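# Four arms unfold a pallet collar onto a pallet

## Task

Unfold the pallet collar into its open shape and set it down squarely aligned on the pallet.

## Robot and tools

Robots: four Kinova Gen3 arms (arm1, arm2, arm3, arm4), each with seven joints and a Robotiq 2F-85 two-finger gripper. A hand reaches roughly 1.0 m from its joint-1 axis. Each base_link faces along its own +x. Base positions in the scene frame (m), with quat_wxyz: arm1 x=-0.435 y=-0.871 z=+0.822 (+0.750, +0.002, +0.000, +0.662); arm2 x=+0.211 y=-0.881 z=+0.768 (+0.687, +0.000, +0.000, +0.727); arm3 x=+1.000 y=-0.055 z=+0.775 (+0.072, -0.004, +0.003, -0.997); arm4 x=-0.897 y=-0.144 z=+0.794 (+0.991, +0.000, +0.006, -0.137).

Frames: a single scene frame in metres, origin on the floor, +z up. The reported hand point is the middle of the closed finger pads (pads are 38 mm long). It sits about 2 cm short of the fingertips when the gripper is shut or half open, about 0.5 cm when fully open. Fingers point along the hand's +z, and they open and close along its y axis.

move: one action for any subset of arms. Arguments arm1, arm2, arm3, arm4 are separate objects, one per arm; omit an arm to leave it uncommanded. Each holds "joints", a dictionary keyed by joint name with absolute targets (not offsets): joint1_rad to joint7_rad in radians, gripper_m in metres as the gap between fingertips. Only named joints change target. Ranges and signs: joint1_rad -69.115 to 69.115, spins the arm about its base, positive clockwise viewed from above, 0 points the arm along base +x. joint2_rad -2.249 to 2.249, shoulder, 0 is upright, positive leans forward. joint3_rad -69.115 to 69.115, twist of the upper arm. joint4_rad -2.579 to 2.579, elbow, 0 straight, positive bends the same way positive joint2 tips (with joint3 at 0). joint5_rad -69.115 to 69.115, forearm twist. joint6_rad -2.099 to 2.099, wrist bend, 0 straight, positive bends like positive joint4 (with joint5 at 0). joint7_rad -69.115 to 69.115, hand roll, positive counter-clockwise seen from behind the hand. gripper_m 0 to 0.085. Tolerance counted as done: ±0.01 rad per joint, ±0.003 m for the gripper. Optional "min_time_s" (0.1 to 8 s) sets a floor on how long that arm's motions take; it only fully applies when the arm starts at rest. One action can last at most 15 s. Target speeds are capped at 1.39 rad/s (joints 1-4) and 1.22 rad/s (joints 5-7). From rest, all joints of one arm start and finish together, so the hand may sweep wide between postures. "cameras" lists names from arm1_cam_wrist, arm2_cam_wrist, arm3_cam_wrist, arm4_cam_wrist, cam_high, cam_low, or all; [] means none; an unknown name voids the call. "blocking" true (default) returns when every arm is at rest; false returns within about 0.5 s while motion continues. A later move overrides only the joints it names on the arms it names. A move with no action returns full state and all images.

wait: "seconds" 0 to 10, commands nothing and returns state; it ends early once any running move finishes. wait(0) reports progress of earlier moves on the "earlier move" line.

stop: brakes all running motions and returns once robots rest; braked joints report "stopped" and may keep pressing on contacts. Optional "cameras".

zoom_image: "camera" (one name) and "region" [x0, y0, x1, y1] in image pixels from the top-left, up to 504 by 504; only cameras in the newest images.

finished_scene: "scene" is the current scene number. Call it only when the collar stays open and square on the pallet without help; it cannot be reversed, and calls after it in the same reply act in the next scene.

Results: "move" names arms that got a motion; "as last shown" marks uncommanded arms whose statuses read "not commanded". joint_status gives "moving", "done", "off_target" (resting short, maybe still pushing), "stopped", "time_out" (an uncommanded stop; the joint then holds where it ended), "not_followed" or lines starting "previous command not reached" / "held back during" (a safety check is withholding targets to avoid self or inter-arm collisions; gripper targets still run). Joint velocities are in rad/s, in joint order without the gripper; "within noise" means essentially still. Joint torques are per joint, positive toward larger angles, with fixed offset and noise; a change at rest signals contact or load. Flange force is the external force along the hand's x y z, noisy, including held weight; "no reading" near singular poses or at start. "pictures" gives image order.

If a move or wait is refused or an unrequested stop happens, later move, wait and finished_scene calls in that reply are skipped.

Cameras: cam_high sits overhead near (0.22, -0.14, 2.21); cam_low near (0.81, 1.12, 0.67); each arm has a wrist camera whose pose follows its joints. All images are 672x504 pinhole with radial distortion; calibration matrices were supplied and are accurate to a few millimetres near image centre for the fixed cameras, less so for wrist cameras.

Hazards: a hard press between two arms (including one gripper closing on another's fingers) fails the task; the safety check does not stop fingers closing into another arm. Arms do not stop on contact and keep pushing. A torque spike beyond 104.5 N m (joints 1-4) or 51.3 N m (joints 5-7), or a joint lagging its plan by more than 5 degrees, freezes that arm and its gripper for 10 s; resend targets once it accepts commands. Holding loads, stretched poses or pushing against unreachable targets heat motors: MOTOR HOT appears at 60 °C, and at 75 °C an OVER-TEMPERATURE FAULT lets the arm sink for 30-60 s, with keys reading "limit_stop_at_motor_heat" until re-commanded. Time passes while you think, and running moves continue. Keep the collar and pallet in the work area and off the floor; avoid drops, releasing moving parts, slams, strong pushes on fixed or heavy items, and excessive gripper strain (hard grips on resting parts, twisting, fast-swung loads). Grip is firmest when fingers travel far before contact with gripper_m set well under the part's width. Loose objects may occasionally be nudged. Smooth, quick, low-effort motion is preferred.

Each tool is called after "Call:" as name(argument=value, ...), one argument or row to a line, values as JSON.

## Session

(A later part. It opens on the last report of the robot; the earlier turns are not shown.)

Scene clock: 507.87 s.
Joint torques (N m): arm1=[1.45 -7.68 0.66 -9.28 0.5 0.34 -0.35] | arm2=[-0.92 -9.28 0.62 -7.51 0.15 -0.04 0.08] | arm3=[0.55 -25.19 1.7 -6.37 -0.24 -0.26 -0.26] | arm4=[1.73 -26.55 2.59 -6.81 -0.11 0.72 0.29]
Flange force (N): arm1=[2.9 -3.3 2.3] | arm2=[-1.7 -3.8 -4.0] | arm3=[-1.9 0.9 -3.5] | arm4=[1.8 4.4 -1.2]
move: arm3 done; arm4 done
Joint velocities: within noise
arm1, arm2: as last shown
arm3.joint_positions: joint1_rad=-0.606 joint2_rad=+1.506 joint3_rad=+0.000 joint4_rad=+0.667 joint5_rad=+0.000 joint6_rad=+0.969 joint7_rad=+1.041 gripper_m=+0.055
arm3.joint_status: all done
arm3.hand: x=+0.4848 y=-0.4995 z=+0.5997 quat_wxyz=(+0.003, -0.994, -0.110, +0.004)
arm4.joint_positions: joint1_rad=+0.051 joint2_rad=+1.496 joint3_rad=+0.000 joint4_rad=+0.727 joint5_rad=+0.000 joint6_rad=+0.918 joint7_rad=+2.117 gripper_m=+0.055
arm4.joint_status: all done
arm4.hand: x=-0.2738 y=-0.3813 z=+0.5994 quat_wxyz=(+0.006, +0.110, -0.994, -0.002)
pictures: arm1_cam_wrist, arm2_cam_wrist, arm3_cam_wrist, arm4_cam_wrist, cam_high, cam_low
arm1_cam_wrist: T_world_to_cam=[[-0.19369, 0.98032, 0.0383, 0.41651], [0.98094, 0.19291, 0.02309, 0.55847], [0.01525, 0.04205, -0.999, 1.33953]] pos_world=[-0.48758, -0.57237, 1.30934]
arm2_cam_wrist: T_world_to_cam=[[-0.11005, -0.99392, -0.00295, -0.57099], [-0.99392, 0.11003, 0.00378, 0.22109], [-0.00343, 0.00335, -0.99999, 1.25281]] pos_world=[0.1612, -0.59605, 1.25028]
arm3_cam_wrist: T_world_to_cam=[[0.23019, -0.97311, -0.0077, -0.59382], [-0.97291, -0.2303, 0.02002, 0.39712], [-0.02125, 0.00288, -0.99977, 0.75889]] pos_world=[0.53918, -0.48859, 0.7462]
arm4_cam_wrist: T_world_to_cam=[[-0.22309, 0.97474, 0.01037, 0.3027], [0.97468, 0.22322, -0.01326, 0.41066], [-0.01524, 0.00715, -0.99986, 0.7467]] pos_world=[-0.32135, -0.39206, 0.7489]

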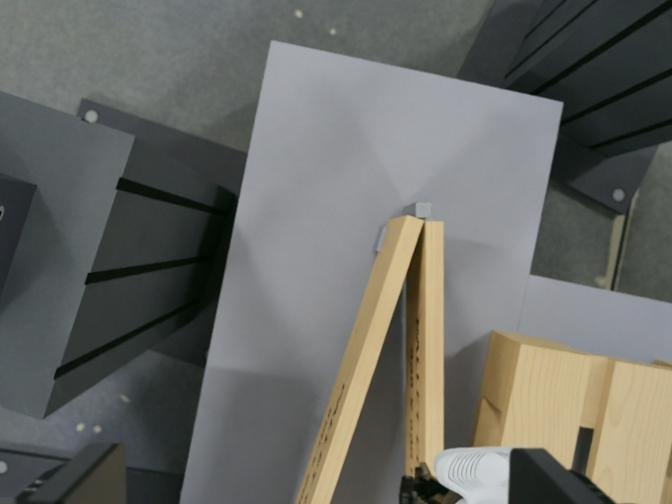

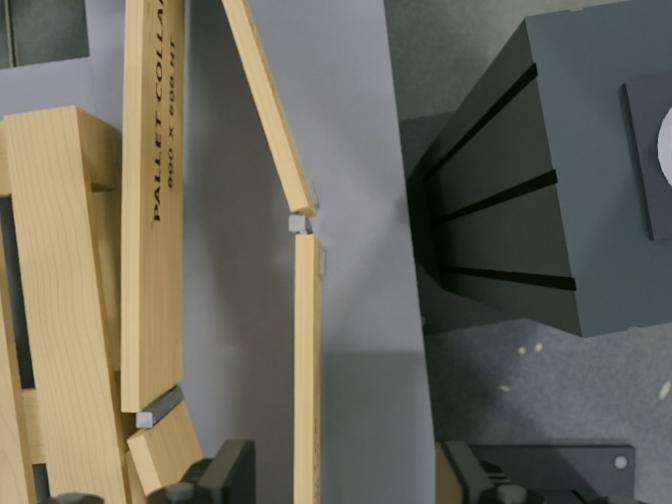

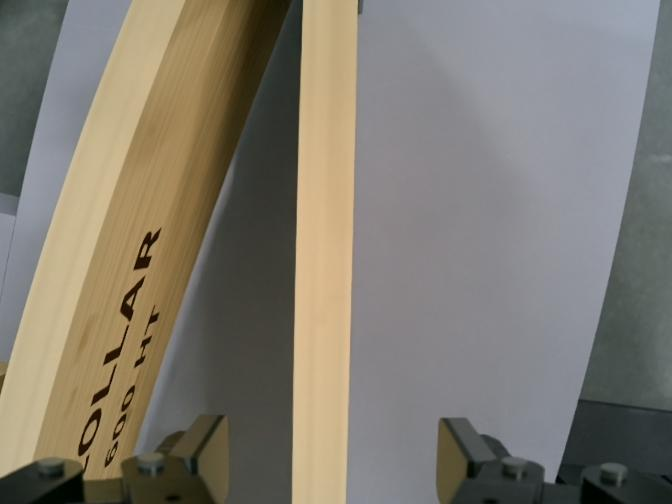

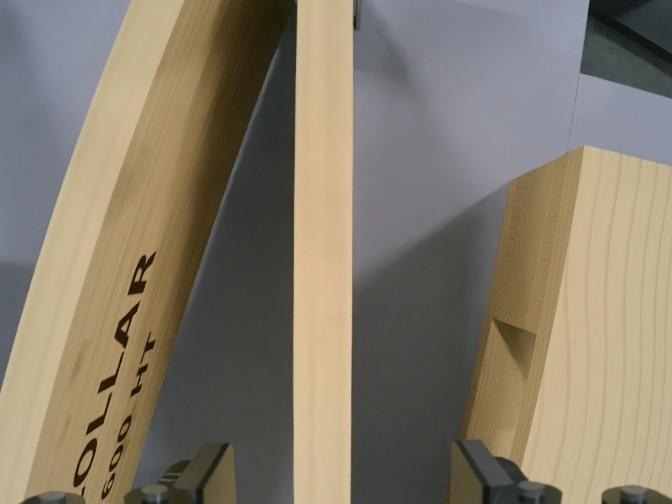

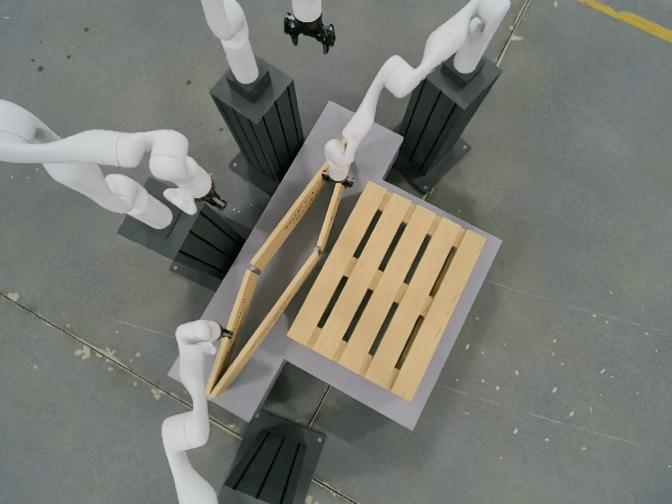

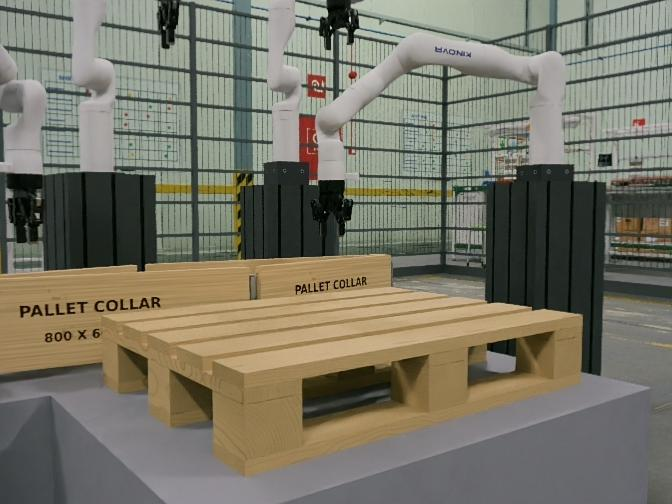

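Call:
move(
  arm3={"joints": {"joint1_rad": -0.602, "joint2_rad": 1.7689, "joint3_rad": 0, "joint4_rad": 0.3747, "joint5_rad": 0, "joint6_rad": 0.998, "joint7_rad": 1.0376}, "min_time_s": 2.5},
  arm4={"joints": {"joint1_rad": 0.0585, "joint2_rad": 1.786, "joint3_rad": 0, "joint4_rad": 0.3648, "joint5_rad": 0, "joint6_rad": 0.9908, "joint7_rad": 2.1239}, "min_time_s": 2.5},
  cameras=["arm3_cam_wrist", "arm4_cam_wrist"],
)

Scene clock: 518.70 s.
Joint torques (N m): arm1=[1.41 -7.69 0.69 -9.29 0.48 0.35 -0.36] | arm2=[-0.88 -9.27 0.6 -7.52 0.15 0.01 0.09] | arm3=[0.55 -24.99 1.7 -6.52 -0.24 -0.28 -0.22] | arm4=[1.75 -26.36 2.51 -7.15 -0.14 0.73 0.28]
Flange force (N): arm1=[2.8 -3.3 2.3] | arm2=[-1.7 -3.7 -3.8] | arm3=no reading | arm4=no reading
move: arm3 done; arm4 done
Joint velocities: within noise
arm1, arm2: as last shown
arm3.joint_positions: joint1_rad=-0.602 joint2_rad=+1.769 joint3_rad=+0.000 joint4_rad=+0.375 joint5_rad=+0.000 joint6_rad=+0.998 joint7_rad=+1.038 gripper_m=+0.055
arm3.joint_status: all done
arm3.hand: x=+0.4838 y=-0.4952 z=+0.4971 quat_wxyz=(+0.003, -0.994, -0.107, +0.004)
arm4.joint_positions: joint1_rad=+0.058 joint2_rad=+1.786 joint3_rad=+0.000 joint4_rad=+0.365 joint5_rad=+0.000 joint6_rad=+0.991 joint7_rad=+2.124 gripper_m=+0.055
arm4.joint_status: all done
arm4.hand: x=-0.2725 y=-0.3875 z=+0.4970 quat_wxyz=(+0.006, +0.110, -0.994, -0.002)
arm3_cam_wrist: T_world_to_cam=[[0.22249, -0.97491, -0.00759, -0.58739], [-0.97471, -0.2226, 0.01995, 0.40394], [-0.02114, 0.00296, -0.99977, 0.65616]] pos_world=[0.53828, -0.48468, 0.6435]
arm4_cam_wrist: T_world_to_cam=[[-0.22219, 0.97495, 0.01038, 0.31037], [0.97488, 0.22232, -0.01336, 0.40916], [-0.01533, 0.00715, -0.99986, 0.64425]] pos_world=[-0.32005, -0.39817, 0.6464]

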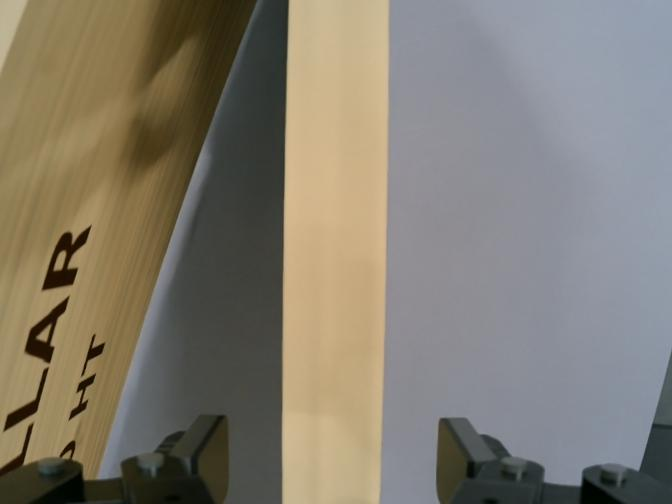

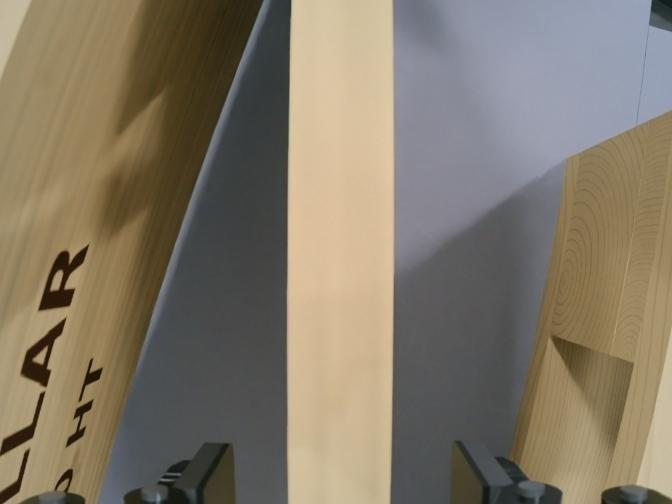

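Call:
move(
  arm3={"joints": {"gripper_m": 0.006}},
  arm4={"joints": {"gripper_m": 0.006}},
  cameras=["arm3_cam_wrist", "arm4_cam_wrist"],
)

Scene clock: 520.93 s.
Joint torques (N m): arm1=[1.43 -7.71 0.67 -9.28 0.47 0.37 -0.36] | arm2=[-0.96 -9.32 0.55 -7.5 0.15 -0.02 0.06] | arm3=[2.37 -21.55 3.42 -5.13 1.17 -0.18 -0.07] | arm4=[1.37 -23.92 3.43 -6.59 0.85 0.16 1.11]
Flange force (N): arm1=[2.8 -3.2 2.4] | arm2=[-1.5 -4.0 -4.0] | arm3=no reading | arm4=no reading
move: arm3 off_target; arm4 off_target
Joint velocities: within noise
arm1, arm2: as last shown
arm3.joint_positions: joint1_rad=-0.602 joint2_rad=+1.769 joint3_rad=+0.000 joint4_rad=+0.375 joint5_rad=+0.000 joint6_rad=+0.998 joint7_rad=+1.038 gripper_m=+0.019
arm3.joint_status: gripper_m off_target (ended at +0.019, target +0.006)
arm3.hand: x=+0.4838 y=-0.4952 z=+0.4971 quat_wxyz=(+0.003, -0.994, -0.107, +0.004)
arm4.joint_positions: joint1_rad=+0.059 joint2_rad=+1.786 joint3_rad=+0.000 joint4_rad=+0.365 joint5_rad=+0.000 joint6_rad=+0.991 joint7_rad=+2.124 gripper_m=+0.019
arm4.joint_status: gripper_m off_target (ended at +0.019, target +0.006)
arm4.hand: x=-0.2725 y=-0.3875 z=+0.4970 quat_wxyz=(+0.006, +0.110, -0.994, -0.002)
arm3_cam_wrist: T_world_to_cam=[[0.22249, -0.97491, -0.00761, -0.58738], [-0.9747, -0.2226, 0.02005, 0.40387], [-0.02124, 0.00296, -0.99977, 0.65631]] pos_world=[0.53828, -0.48468, 0.6436]
arm4_cam_wrist: T_world_to_cam=[[-0.22219, 0.97495, 0.01045, 0.31032], [0.97488, 0.22232, -0.01324, 0.40909], [-0.01523, 0.00725, -0.99986, 0.64442]] pos_world=[-0.32005, -0.39817, 0.6465]

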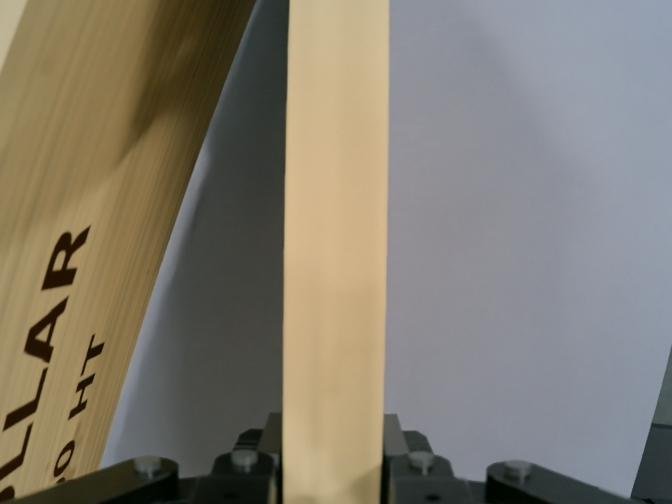

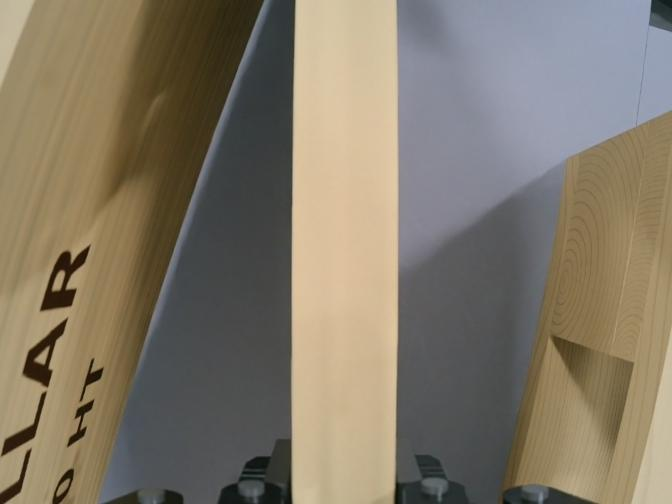

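Call:
move(
  arm3={"joints": {"joint1_rad": -0.6016, "joint2_rad": 1.6761, "joint3_rad": 0, "joint4_rad": 0.5008, "joint5_rad": 0, "joint6_rad": 0.9648, "joint7_rad": 1.0379}, "min_time_s": 2},
  arm4={"joints": {"joint1_rad": 0.0585, "joint2_rad": 1.6886, "joint3_rad": 0, "joint4_rad": 0.5021, "joint5_rad": 0, "joint6_rad": 0.9509, "joint7_rad": 2.1239}, "min_time_s": 2},
  cameras=["arm3_cam_wrist", "arm4_cam_wrist", "cam_low", "cam_high"],
)

Scene clock: 543.47 s.
Joint torques (N m): arm1=[1.42 -7.7 0.66 -9.25 0.47 0.34 -0.33] | arm2=[-0.95 -9.34 0.6 -7.48 0.17 0.06 0.04] | arm3=[-1.1 -41.93 0.76 -12.4 -1.05 0.51 -0.36] | arm4=[2.36 -43.06 3.37 -11.95 0.13 2.17 0.33]
Flange force (N): arm1=[2.9 -3.2 2.2] | arm2=[-1.6 -4.1 -3.8] | arm3=no reading | arm4=no reading
move: arm3 done; arm4 done
Joint velocities: within noise
arm1, arm2: as last shown
arm3.joint_positions: joint1_rad=-0.602 joint2_rad=+1.676 joint3_rad=+0.000 joint4_rad=+0.501 joint5_rad=+0.000 joint6_rad=+0.965 joint7_rad=+1.038 gripper_m=+0.019
arm3.joint_status: all done
arm3.hand: x=+0.4838 y=-0.4952 z=+0.5270 quat_wxyz=(+0.003, -0.994, -0.106, +0.004)
arm4.joint_positions: joint1_rad=+0.058 joint2_rad=+1.689 joint3_rad=+0.000 joint4_rad=+0.502 joint5_rad=+0.000 joint6_rad=+0.951 joint7_rad=+2.124 gripper_m=+0.019
arm4.joint_status: all done
arm4.hand: x=-0.2724 y=-0.3875 z=+0.5270 quat_wxyz=(+0.006, +0.110, -0.994, -0.002)
pictures: arm3_cam_wrist, arm4_cam_wrist, cam_high, cam_low
arm3_cam_wrist: T_world_to_cam=[[0.22239, -0.97493, -0.00758, -0.58715], [-0.97473, -0.2225, 0.01995, 0.40349], [-0.02114, 0.00296, -0.99977, 0.68605]] pos_world=[0.53838, -0.48468, 0.6734]
arm4_cam_wrist: T_world_to_cam=[[-0.22219, 0.97495, 0.01035, 0.3101], [0.97488, 0.22232, -0.01326, 0.4094], [-0.01523, 0.00715, -0.99986, 0.67438]] pos_world=[-0.31995, -0.39817, 0.6765]

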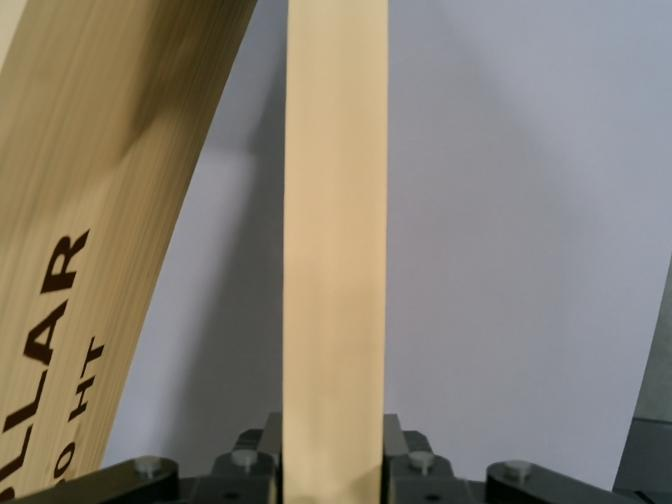

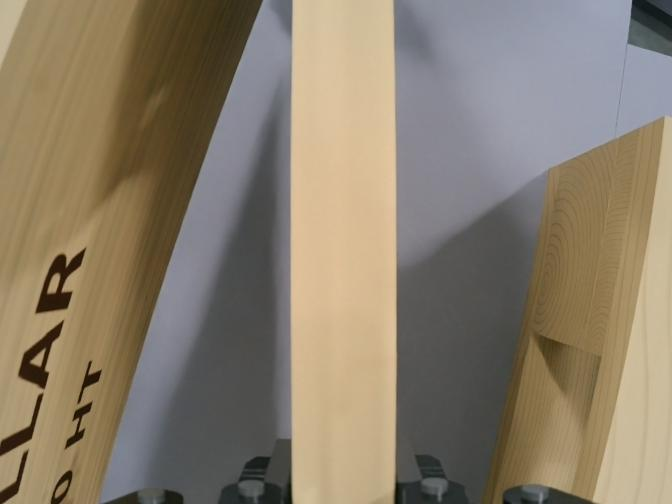

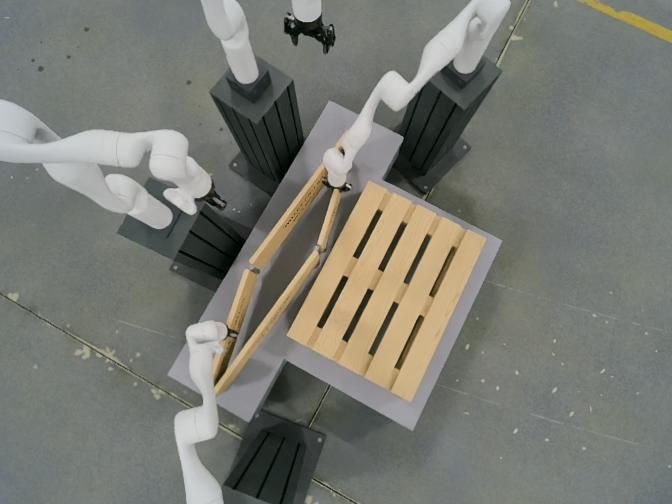

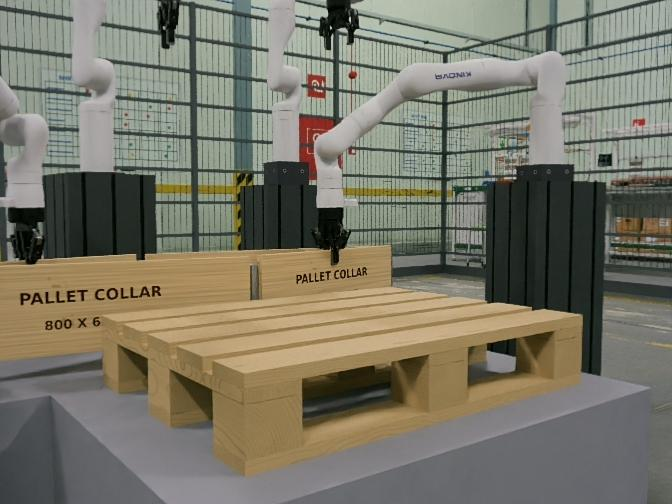

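Call:
move(
  arm3={"joints": {"joint1_rad": -0.599, "joint2_rad": 1.3085, "joint3_rad": 0, "joint4_rad": 0.7943, "joint5_rad": 0, "joint6_rad": 1.0388, "joint7_rad": 1.0406}, "min_time_s": 3},
  arm4={"joints": {"joint1_rad": 0.0592, "joint2_rad": 1.3078, "joint3_rad": 0, "joint4_rad": 0.8287, "joint5_rad": 0, "joint6_rad": 1.0051, "joint7_rad": 2.1246}, "min_time_s": 3},
  cameras=["arm3_cam_wrist", "arm4_cam_wrist", "cam_low", "cam_high"],
)

Scene clock: 547.80 s.
Joint torques (N m): arm1=[1.41 -7.72 0.68 -9.23 0.47 0.35 -0.37] | arm2=[-0.94 -9.29 0.51 -7.53 0.19 0.04 0.08] | arm3=[-2.74 -41.64 -0.38 -12.46 -1.53 0.89 -0.26] | arm4=[3.02 -42.81 3.63 -11.51 0.11 2.81 0.23]
Flange force (N): arm1=[2.8 -3.1 2.2] | arm2=[-1.5 -3.9 -3.7] | arm3=[-5.6 -2.6 22.7] | arm4=[-5.1 2.1 27.5]
move: arm3 done; arm4 done
TORQUE WARNING: arm4's joint2_rad reached its warning level (56.7 N m). A warning alone does not stop the arm.
Joint velocities: within noise
arm1.joint_positions: joint1_rad=-0.200 joint2_rad=+0.000 joint3_rad=+0.000 joint4_rad=+1.750 joint5_rad=+0.000 joint6_rad=+1.390 joint7_rad=+0.107 gripper_m=+0.085
arm1.joint_status: not commanded
arm1.hand: x=-0.4325 y=-0.5611 z=+1.1613 quat_wxyz=(+0.001, +0.091, -0.996, -0.003)
arm2: as last shown
arm3.joint_positions: joint1_rad=-0.599 joint2_rad=+1.309 joint3_rad=+0.000 joint4_rad=+0.794 joint5_rad=+0.000 joint6_rad=+1.039 joint7_rad=+1.041 gripper_m=+0.019
arm3.joint_status: all done
arm3.hand: x=+0.4837 y=-0.4952 z=+0.7000 quat_wxyz=(+0.003, -0.994, -0.107, +0.004)
arm4.joint_positions: joint1_rad=+0.059 joint2_rad=+1.308 joint3_rad=+0.000 joint4_rad=+0.829 joint5_rad=+0.000 joint6_rad=+1.005 joint7_rad=+2.125 gripper_m=+0.019
arm4.joint_status: all done
arm4.hand: x=-0.2723 y=-0.3875 z=+0.7000 quat_wxyz=(+0.006, +0.110, -0.994, -0.002)
pictures: arm3_cam_wrist, arm4_cam_wrist, cam_high, cam_low
arm3_cam_wrist: T_world_to_cam=[[0.22249, -0.97491, -0.00761, -0.58584], [-0.9747, -0.2226, 0.02005, 0.39981], [-0.02124, 0.00296, -0.99977, 0.85907]] pos_world=[0.53828, -0.48468, 0.8464]
arm4_cam_wrist: T_world_to_cam=[[-0.22229, 0.97493, 0.01047, 0.30819], [0.97486, 0.22241, -0.01333, 0.41169], [-0.01533, 0.00725, -0.99986, 0.84736]] pos_world=[-0.31985, -0.39817, 0.8495]

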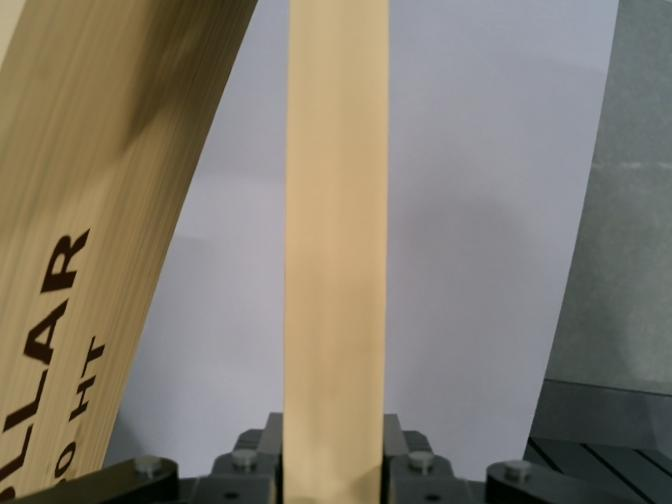

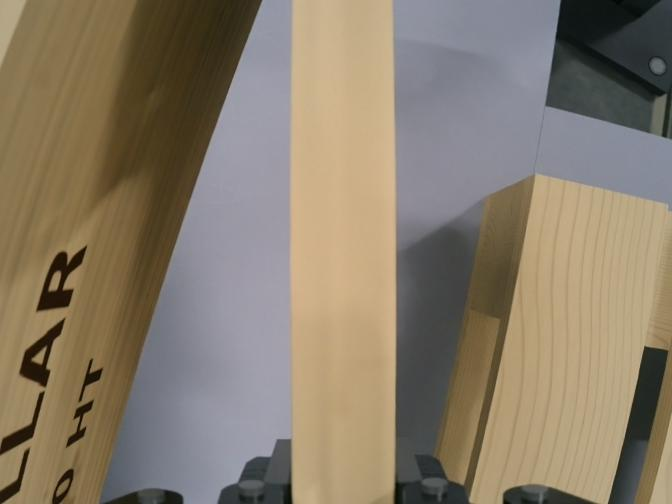

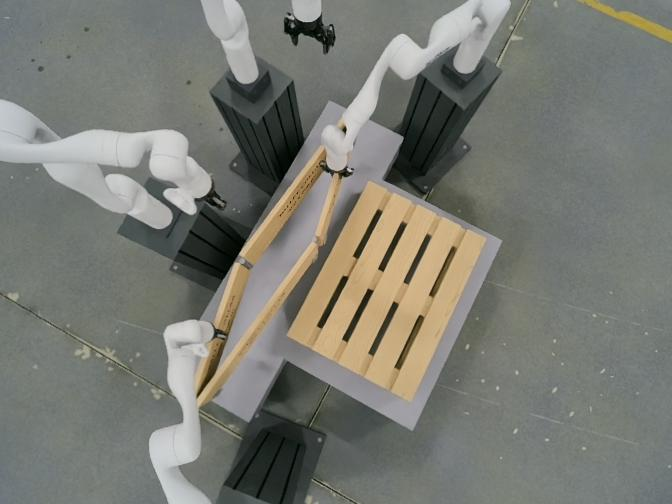

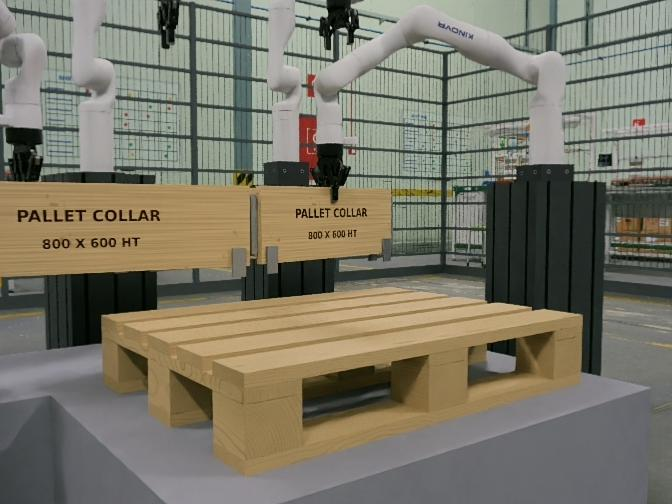

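Call:
move(
  arm3={"joints": {"joint1_rad": -0.4819, "joint2_rad": 1.213, "joint3_rad": 0, "joint4_rad": 1.0402, "joint5_rad": 0, "joint6_rad": 0.8884, "joint7_rad": 1.3802, "gripper_m": 0.0}, "min_time_s": 2.5},
  arm4={"joints": {"joint1_rad": -0.0323, "joint2_rad": 1.209, "joint3_rad": 0, "joint4_rad": 1.0865, "joint5_rad": 0, "joint6_rad": 0.8461, "joint7_rad": 2.2557, "gripper_m": 0.0}, "min_time_s": 2.5},
  cameras=["arm3_cam_wrist", "arm4_cam_wrist", "cam_high"],
)

Scene clock: 570.23 s.
Joint torques (N m): arm1=[1.5 -7.76 0.68 -9.24 0.47 0.32 -0.34] | arm2=[-0.9 -9.28 0.53 -7.48 0.17 0.02 0.04] | arm3=[-1.72 -39.2 -0.13 -10.7 -1.4 0.88 -0.39] | arm4=[2.23 -40.44 3.06 -9.78 -0.09 2.66 0.41]
Flange force (N): arm1=[3.0 -3.0 2.2] | arm2=[-1.5 -4.0 -3.9] | arm3=[-5.2 -3.1 22.5] | arm4=[-5.3 0.5 27.8]
move: arm3 off_target; arm4 off_target
Joint velocities: within noise
arm1, arm2: as last shown
arm3.joint_positions: joint1_rad=-0.482 joint2_rad=+1.213 joint3_rad=+0.000 joint4_rad=+1.040 joint5_rad=+0.000 joint6_rad=+0.888 joint7_rad=+1.380 gripper_m=+0.019
arm3.joint_status: gripper_m off_target (ended at +0.019, target +0.000); the others done
arm3.hand: x=+0.4676 y=-0.4090 z=+0.7001 quat_wxyz=(+0.004, -0.976, -0.216, +0.004)
arm4.joint_positions: joint1_rad=-0.032 joint2_rad=+1.209 joint3_rad=+0.000 joint4_rad=+1.086 joint5_rad=+0.000 joint6_rad=+0.846 joint7_rad=+2.256 gripper_m=+0.019
arm4.joint_status: gripper_m off_target (ended at +0.019, target +0.000); the others done
arm4.hand: x=-0.2941 y=-0.3190 z=+0.7001 quat_wxyz=(+0.006, +0.219, -0.976, -0.002)
arm3_cam_wrist: T_world_to_cam=[[0.43217, -0.90175, -0.009, -0.56534], [-0.90156, -0.43227, 0.01825, 0.28453], [-0.02035, 0.00023, -0.99979, 0.85705]] pos_world=[0.51828, -0.38699, 0.84659]
arm4_cam_wrist: T_world_to_cam=[[-0.43189, 0.90184, 0.01295, 0.14987], [0.90178, 0.43203, -0.01194, 0.46211], [-0.01636, 0.00652, -0.99984, 0.84607]] pos_world=[-0.33815, -0.34032, 0.84951]

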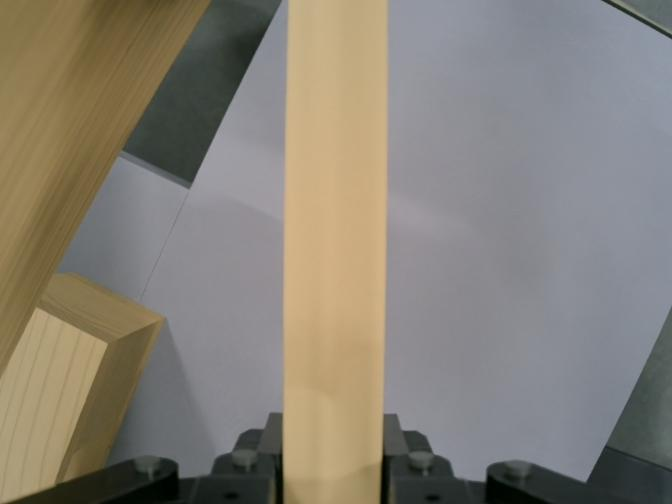

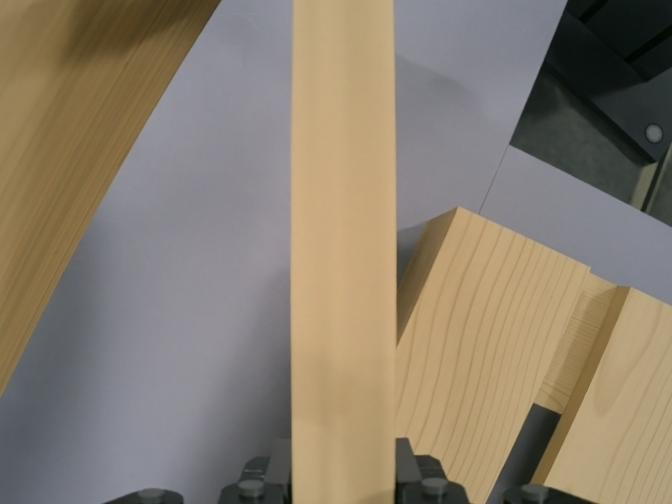

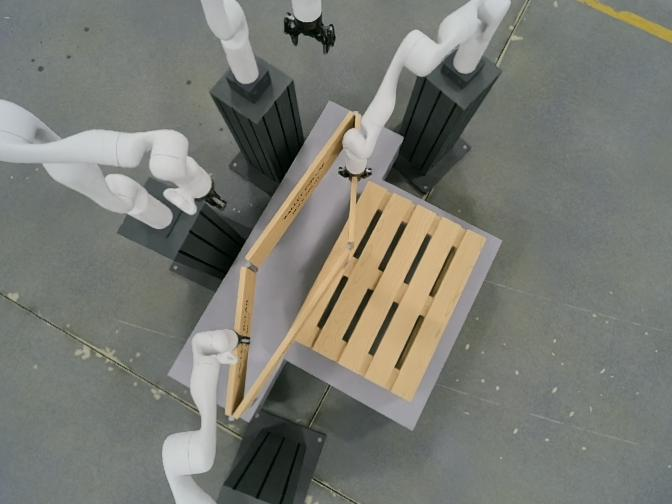

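Call:
move(
  arm3={"joints": {"joint1_rad": -0.3496, "joint2_rad": 1.157, "joint3_rad": 0, "joint4_rad": 1.1922, "joint5_rad": 0, "joint6_rad": 0.7924, "joint7_rad": 1.7394}, "min_time_s": 2.2},
  arm4={"joints": {"joint1_rad": -0.1353, "joint2_rad": 1.1425, "joint3_rad": 0, "joint4_rad": 1.2704, "joint5_rad": 0, "joint6_rad": 0.7287, "joint7_rad": 2.3796}, "min_time_s": 2.2},
)

Call:
move(
  arm3={"joints": {"joint1_rad": -0.2054, "joint2_rad": 1.1289, "joint3_rad": 0, "joint4_rad": 1.2723, "joint5_rad": 0, "joint6_rad": 0.7404, "joint7_rad": 2.1105}, "min_time_s": 2.2},
  arm4={"joints": {"joint1_rad": -0.2489, "joint2_rad": 1.0976, "joint3_rad": 0, "joint4_rad": 1.4029, "joint5_rad": 0, "joint6_rad": 0.6411, "joint7_rad": 2.4929}, "min_time_s": 2.2},
  cameras=["arm3_cam_wrist", "arm4_cam_wrist", "cam_high"],
)

Scene clock: 574.40 s.
Joint torques (N m): arm1=[1.46 -7.76 0.62 -9.3 0.46 0.34 -0.32] | arm2=[-0.94 -9.25 0.6 -7.54 0.19 0.07 0.06] | arm3=[-0.7 -37.82 0.64 -9.9 -1 0.63 -0.4] | arm4=[1.69 -38.7 2.57 -8.96 -0.17 2.16 0.49]
Flange force (N): arm1=[2.9 -3.1 2.4] | arm2=[-1.5 -3.7 -3.6] | arm3=[-3.7 -3.2 22.5] | arm4=[-4.2 0.3 27.8]
move: arm3 done; arm4 done
Joint velocities: within noise
arm1, arm2: as last shown
arm3.joint_positions: joint1_rad=-0.350 joint2_rad=+1.157 joint3_rad=+0.000 joint4_rad=+1.192 joint5_rad=+0.000 joint6_rad=+0.792 joint7_rad=+1.739 gripper_m=+0.019
arm3.joint_status: all done
arm3.hand: x=+0.4511 y=-0.3220 z=+0.7000 quat_wxyz=(+0.004, -0.946, -0.325, +0.003)
arm4.joint_positions: joint1_rad=-0.135 joint2_rad=+1.142 joint3_rad=+0.000 joint4_rad=+1.270 joint5_rad=+0.000 joint6_rad=+0.729 joint7_rad=+2.380 gripper_m=+0.019
arm4.joint_status: all done
arm4.hand: x=-0.3158 y=-0.2508 z=+0.7002 quat_wxyz=(+0.006, +0.328, -0.945, -0.003)
pictures: none

Scene clock: 576.93 s.
Joint torques (N m): arm1=[1.44 -7.68 0.66 -9.24 0.48 0.38 -0.37] | arm2=[-0.99 -9.23 0.51 -7.5 0.19 0.05 0.12] | arm3=[0.1 -37.37 1.4 -10.06 -0.65 0.18 -0.37] | arm4=[1.34 -37.51 2.24 -8.68 -0.23 1.61 0.51]
Flange force (N): arm1=[2.8 -3.2 2.3] | arm2=[-1.5 -3.8 -3.8] | arm3=[-1.7 -2.3 22.5] | arm4=[-2.9 1.0 27.7]
move: arm3 done; arm4 done
Joint velocities: within noise
arm1: as last shown
arm2.joint_positions: joint1_rad=-0.369 joint2_rad=+0.000 joint3_rad=+0.000 joint4_rad=+1.750 joint5_rad=+0.000 joint6_rad=+1.390 joint7_rad=+2.600 gripper_m=+0.045
arm2.joint_status: not commanded
arm2.hand: x=+0.1064 y=-0.5883 z=+1.1063 quat_wxyz=(-0.001, +0.998, -0.058, +0.000)
arm3.joint_positions: joint1_rad=-0.205 joint2_rad=+1.129 joint3_rad=+0.000 joint4_rad=+1.272 joint5_rad=+0.000 joint6_rad=+0.740 joint7_rad=+2.111 gripper_m=+0.019
arm3.joint_status: all done
arm3.hand: x=+0.4340 y=-0.2348 z=+0.7001 quat_wxyz=(+0.004, -0.903, -0.430, +0.003)
arm4.joint_positions: joint1_rad=-0.249 joint2_rad=+1.098 joint3_rad=+0.000 joint4_rad=+1.403 joint5_rad=+0.000 joint6_rad=+0.641 joint7_rad=+2.493 gripper_m=+0.019
arm4.joint_status: all done
arm4.hand: x=-0.3369 y=-0.1833 z=+0.7001 quat_wxyz=(+0.005, +0.433, -0.901, -0.004)
arm3_cam_wrist: T_world_to_cam=[[0.7838, -0.62093, -0.01039, -0.47949], [-0.62079, -0.78385, 0.01375, 0.12834], [-0.01668, -0.00433, -0.99985, 0.85376]] pos_world=[0.46974, -0.19343, 0.84689]
arm4_cam_wrist: T_world_to_cam=[[-0.78353, 0.62112, 0.01697, -0.16374], [0.62109, 0.7837, -0.00774, 0.40894], [-0.0181, 0.00448, -0.99983, 0.84354]] pos_world=[-0.36701, -0.22256, 0.84934]

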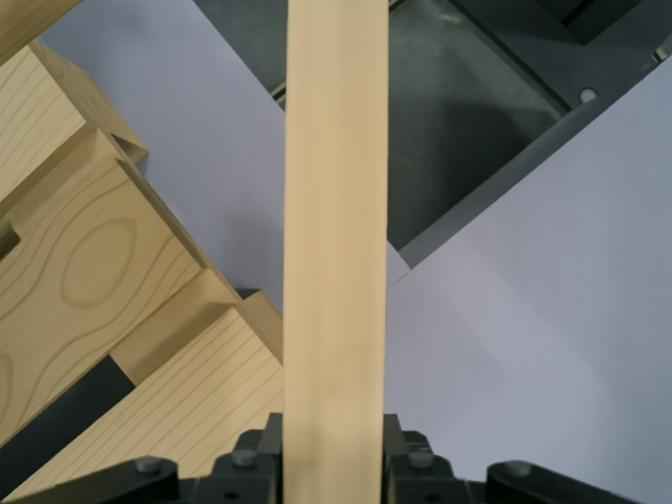

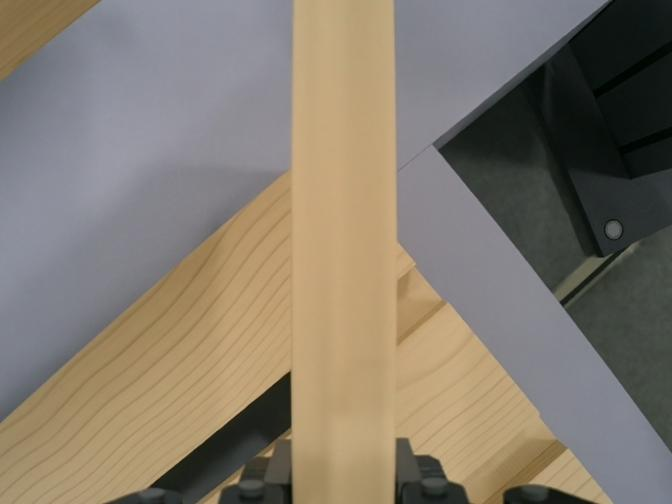

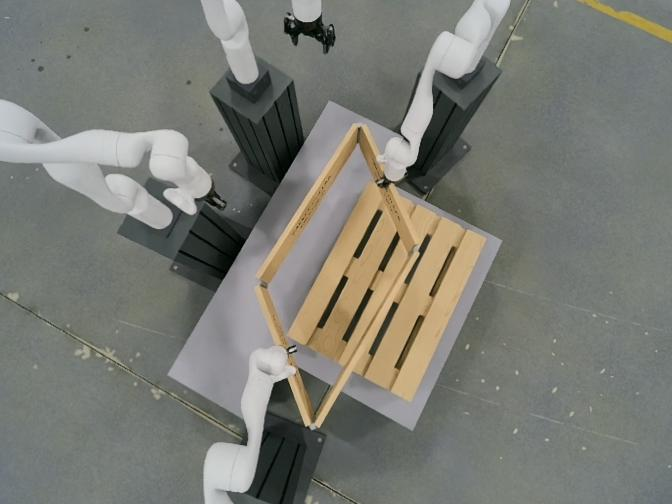

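Call:
move(
  arm3={"joints": {"joint1_rad": -0.0543, "joint2_rad": 1.125, "joint3_rad": 0, "joint4_rad": 1.2864, "joint5_rad": 0, "joint6_rad": 0.7302, "joint7_rad": 2.4885}, "min_time_s": 2.2},
  arm4={"joints": {"joint1_rad": -0.3721, "joint2_rad": 1.0687, "joint3_rad": 0, "joint4_rad": 1.493, "joint5_rad": 0, "joint6_rad": 0.58, "joint7_rad": 2.5965}, "min_time_s": 2.2},
)

Call:
move(
  arm3={"joints": {"joint1_rad": 0.0962, "joint2_rad": 1.1448, "joint3_rad": 0, "joint4_rad": 1.2342, "joint5_rad": 0, "joint6_rad": 0.7625, "joint7_rad": 2.8658}, "min_time_s": 2.2},
  arm4={"joints": {"joint1_rad": -0.5021, "joint2_rad": 1.0544, "joint3_rad": 0, "joint4_rad": 1.5418, "joint5_rad": 0, "joint6_rad": 0.5454, "joint7_rad": 2.6934}, "min_time_s": 2.2},
  cameras=["arm3_cam_wrist", "arm4_cam_wrist", "cam_high", "cam_low"],
)

Scene clock: 581.40 s.
Joint torques (N m): arm1=[1.43 -7.73 0.66 -9.23 0.46 0.36 -0.35] | arm2=[-0.95 -9.31 0.65 -7.57 0.18 0.04 0.04] | arm3=[0.45 -37.82 1.86 -10.65 -0.36 -0.23 -0.29] | arm4=[1.19 -36.48 2.08 -8.46 -0.3 1.27 0.44]
Flange force (N): arm1=[2.8 -3.0 2.2] | arm2=[-1.5 -3.8 -3.6] | arm3=[-0.7 -1.5 22.8] | arm4=[-2.1 1.9 27.5]
move: arm3 done; arm4 done
Joint velocities: within noise
arm1, arm2: as last shown
arm3.joint_positions: joint1_rad=-0.054 joint2_rad=+1.125 joint3_rad=+0.000 joint4_rad=+1.286 joint5_rad=+0.000 joint6_rad=+0.730 joint7_rad=+2.488 gripper_m=+0.019
arm3.joint_status: all done
arm3.hand: x=+0.4164 y=-0.1471 z=+0.7001 quat_wxyz=(+0.005, -0.848, -0.530, +0.002)
arm4.joint_positions: joint1_rad=-0.372 joint2_rad=+1.069 joint3_rad=+0.000 joint4_rad=+1.493 joint5_rad=+0.000 joint6_rad=+0.580 joint7_rad=+2.597 gripper_m=+0.019
arm4.joint_status: all done
arm4.hand: x=-0.3577 y=-0.1160 z=+0.7002 quat_wxyz=(+0.005, +0.532, -0.846, -0.004)
pictures: none

Scene clock: 583.93 s.
Joint torques (N m): arm1=[1.43 -7.73 0.64 -9.27 0.48 0.34 -0.33] | arm2=[-0.95 -9.3 0.52 -7.53 0.14 0.03 0.04] | arm3=[0.48 -39.65 2.01 -12.43 -0.29 -1.03 -0.3] | arm4=[1.24 -35.93 2.21 -8.65 -0.16 0.83 0.48]
Flange force (N): arm1=[2.9 -3.1 2.3] | arm2=[-1.4 -4.0 -3.7] | arm3=[0.3 0.4 23.2] | arm4=[-2.0 3.0 26.9]
move: arm3 done; arm4 done
Joint velocities: within noise
arm1, arm2: as last shown
arm3.joint_positions: joint1_rad=+0.096 joint2_rad=+1.145 joint3_rad=+0.000 joint4_rad=+1.234 joint5_rad=+0.000 joint6_rad=+0.762 joint7_rad=+2.866 gripper_m=+0.019
arm3.joint_status: all done
arm3.hand: x=+0.3982 y=-0.0592 z=+0.7001 quat_wxyz=(+0.005, -0.783, -0.622, +0.002)
arm4.joint_positions: joint1_rad=-0.502 joint2_rad=+1.054 joint3_rad=+0.000 joint4_rad=+1.542 joint5_rad=+0.000 joint6_rad=+0.545 joint7_rad=+2.693 gripper_m=+0.019
arm4.joint_status: all done
arm4.hand: x=-0.3776 y=-0.0489 z=+0.7001 quat_wxyz=(+0.004, +0.625, -0.781, -0.005)
arm3_cam_wrist: T_world_to_cam=[[0.97664, -0.21464, -0.0098, -0.3955], [-0.21455, -0.97667, 0.00933, 0.07355], [-0.01158, -0.00701, -0.99991, 0.85173]] pos_world=[0.41191, -0.00708, 0.84708]
arm4_cam_wrist: T_world_to_cam=[[-0.97647, 0.21486, 0.01864, -0.373], [0.21485, 0.97664, -0.00223, 0.18115], [-0.01868, 0.00183, -0.99982, 0.84177]] pos_world=[-0.38741, -0.09832, 0.84898]

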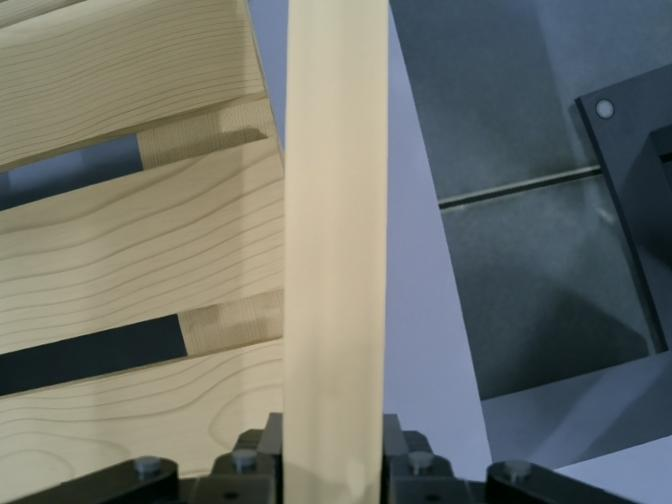

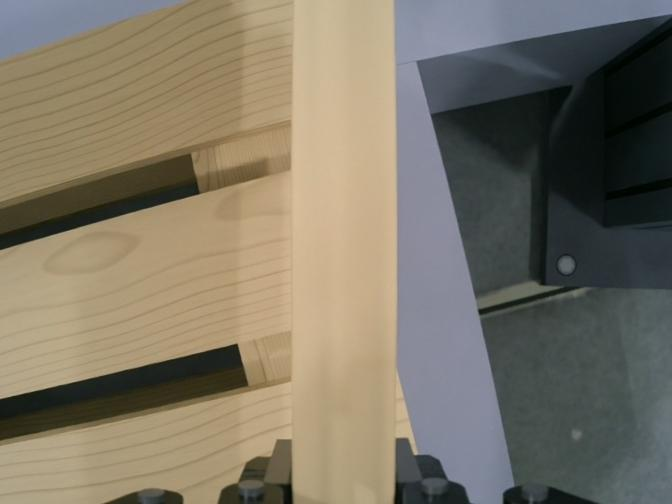

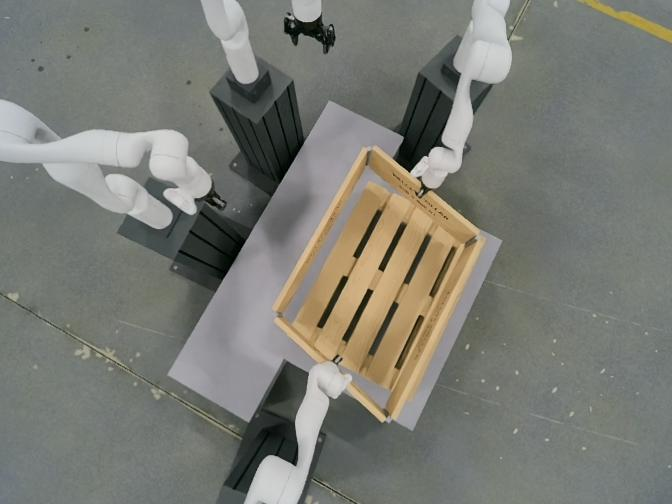

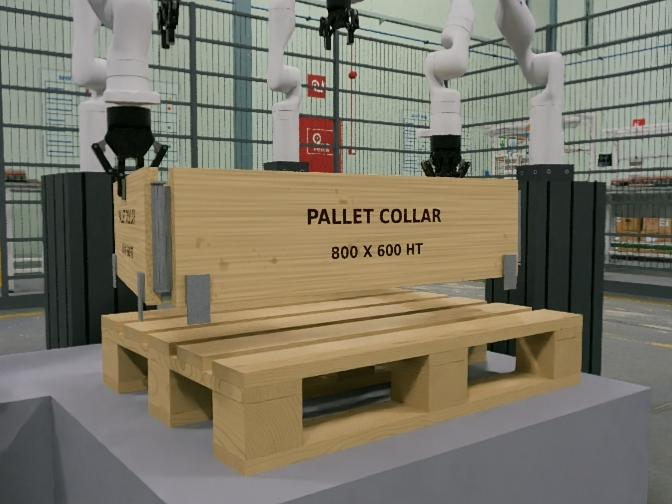

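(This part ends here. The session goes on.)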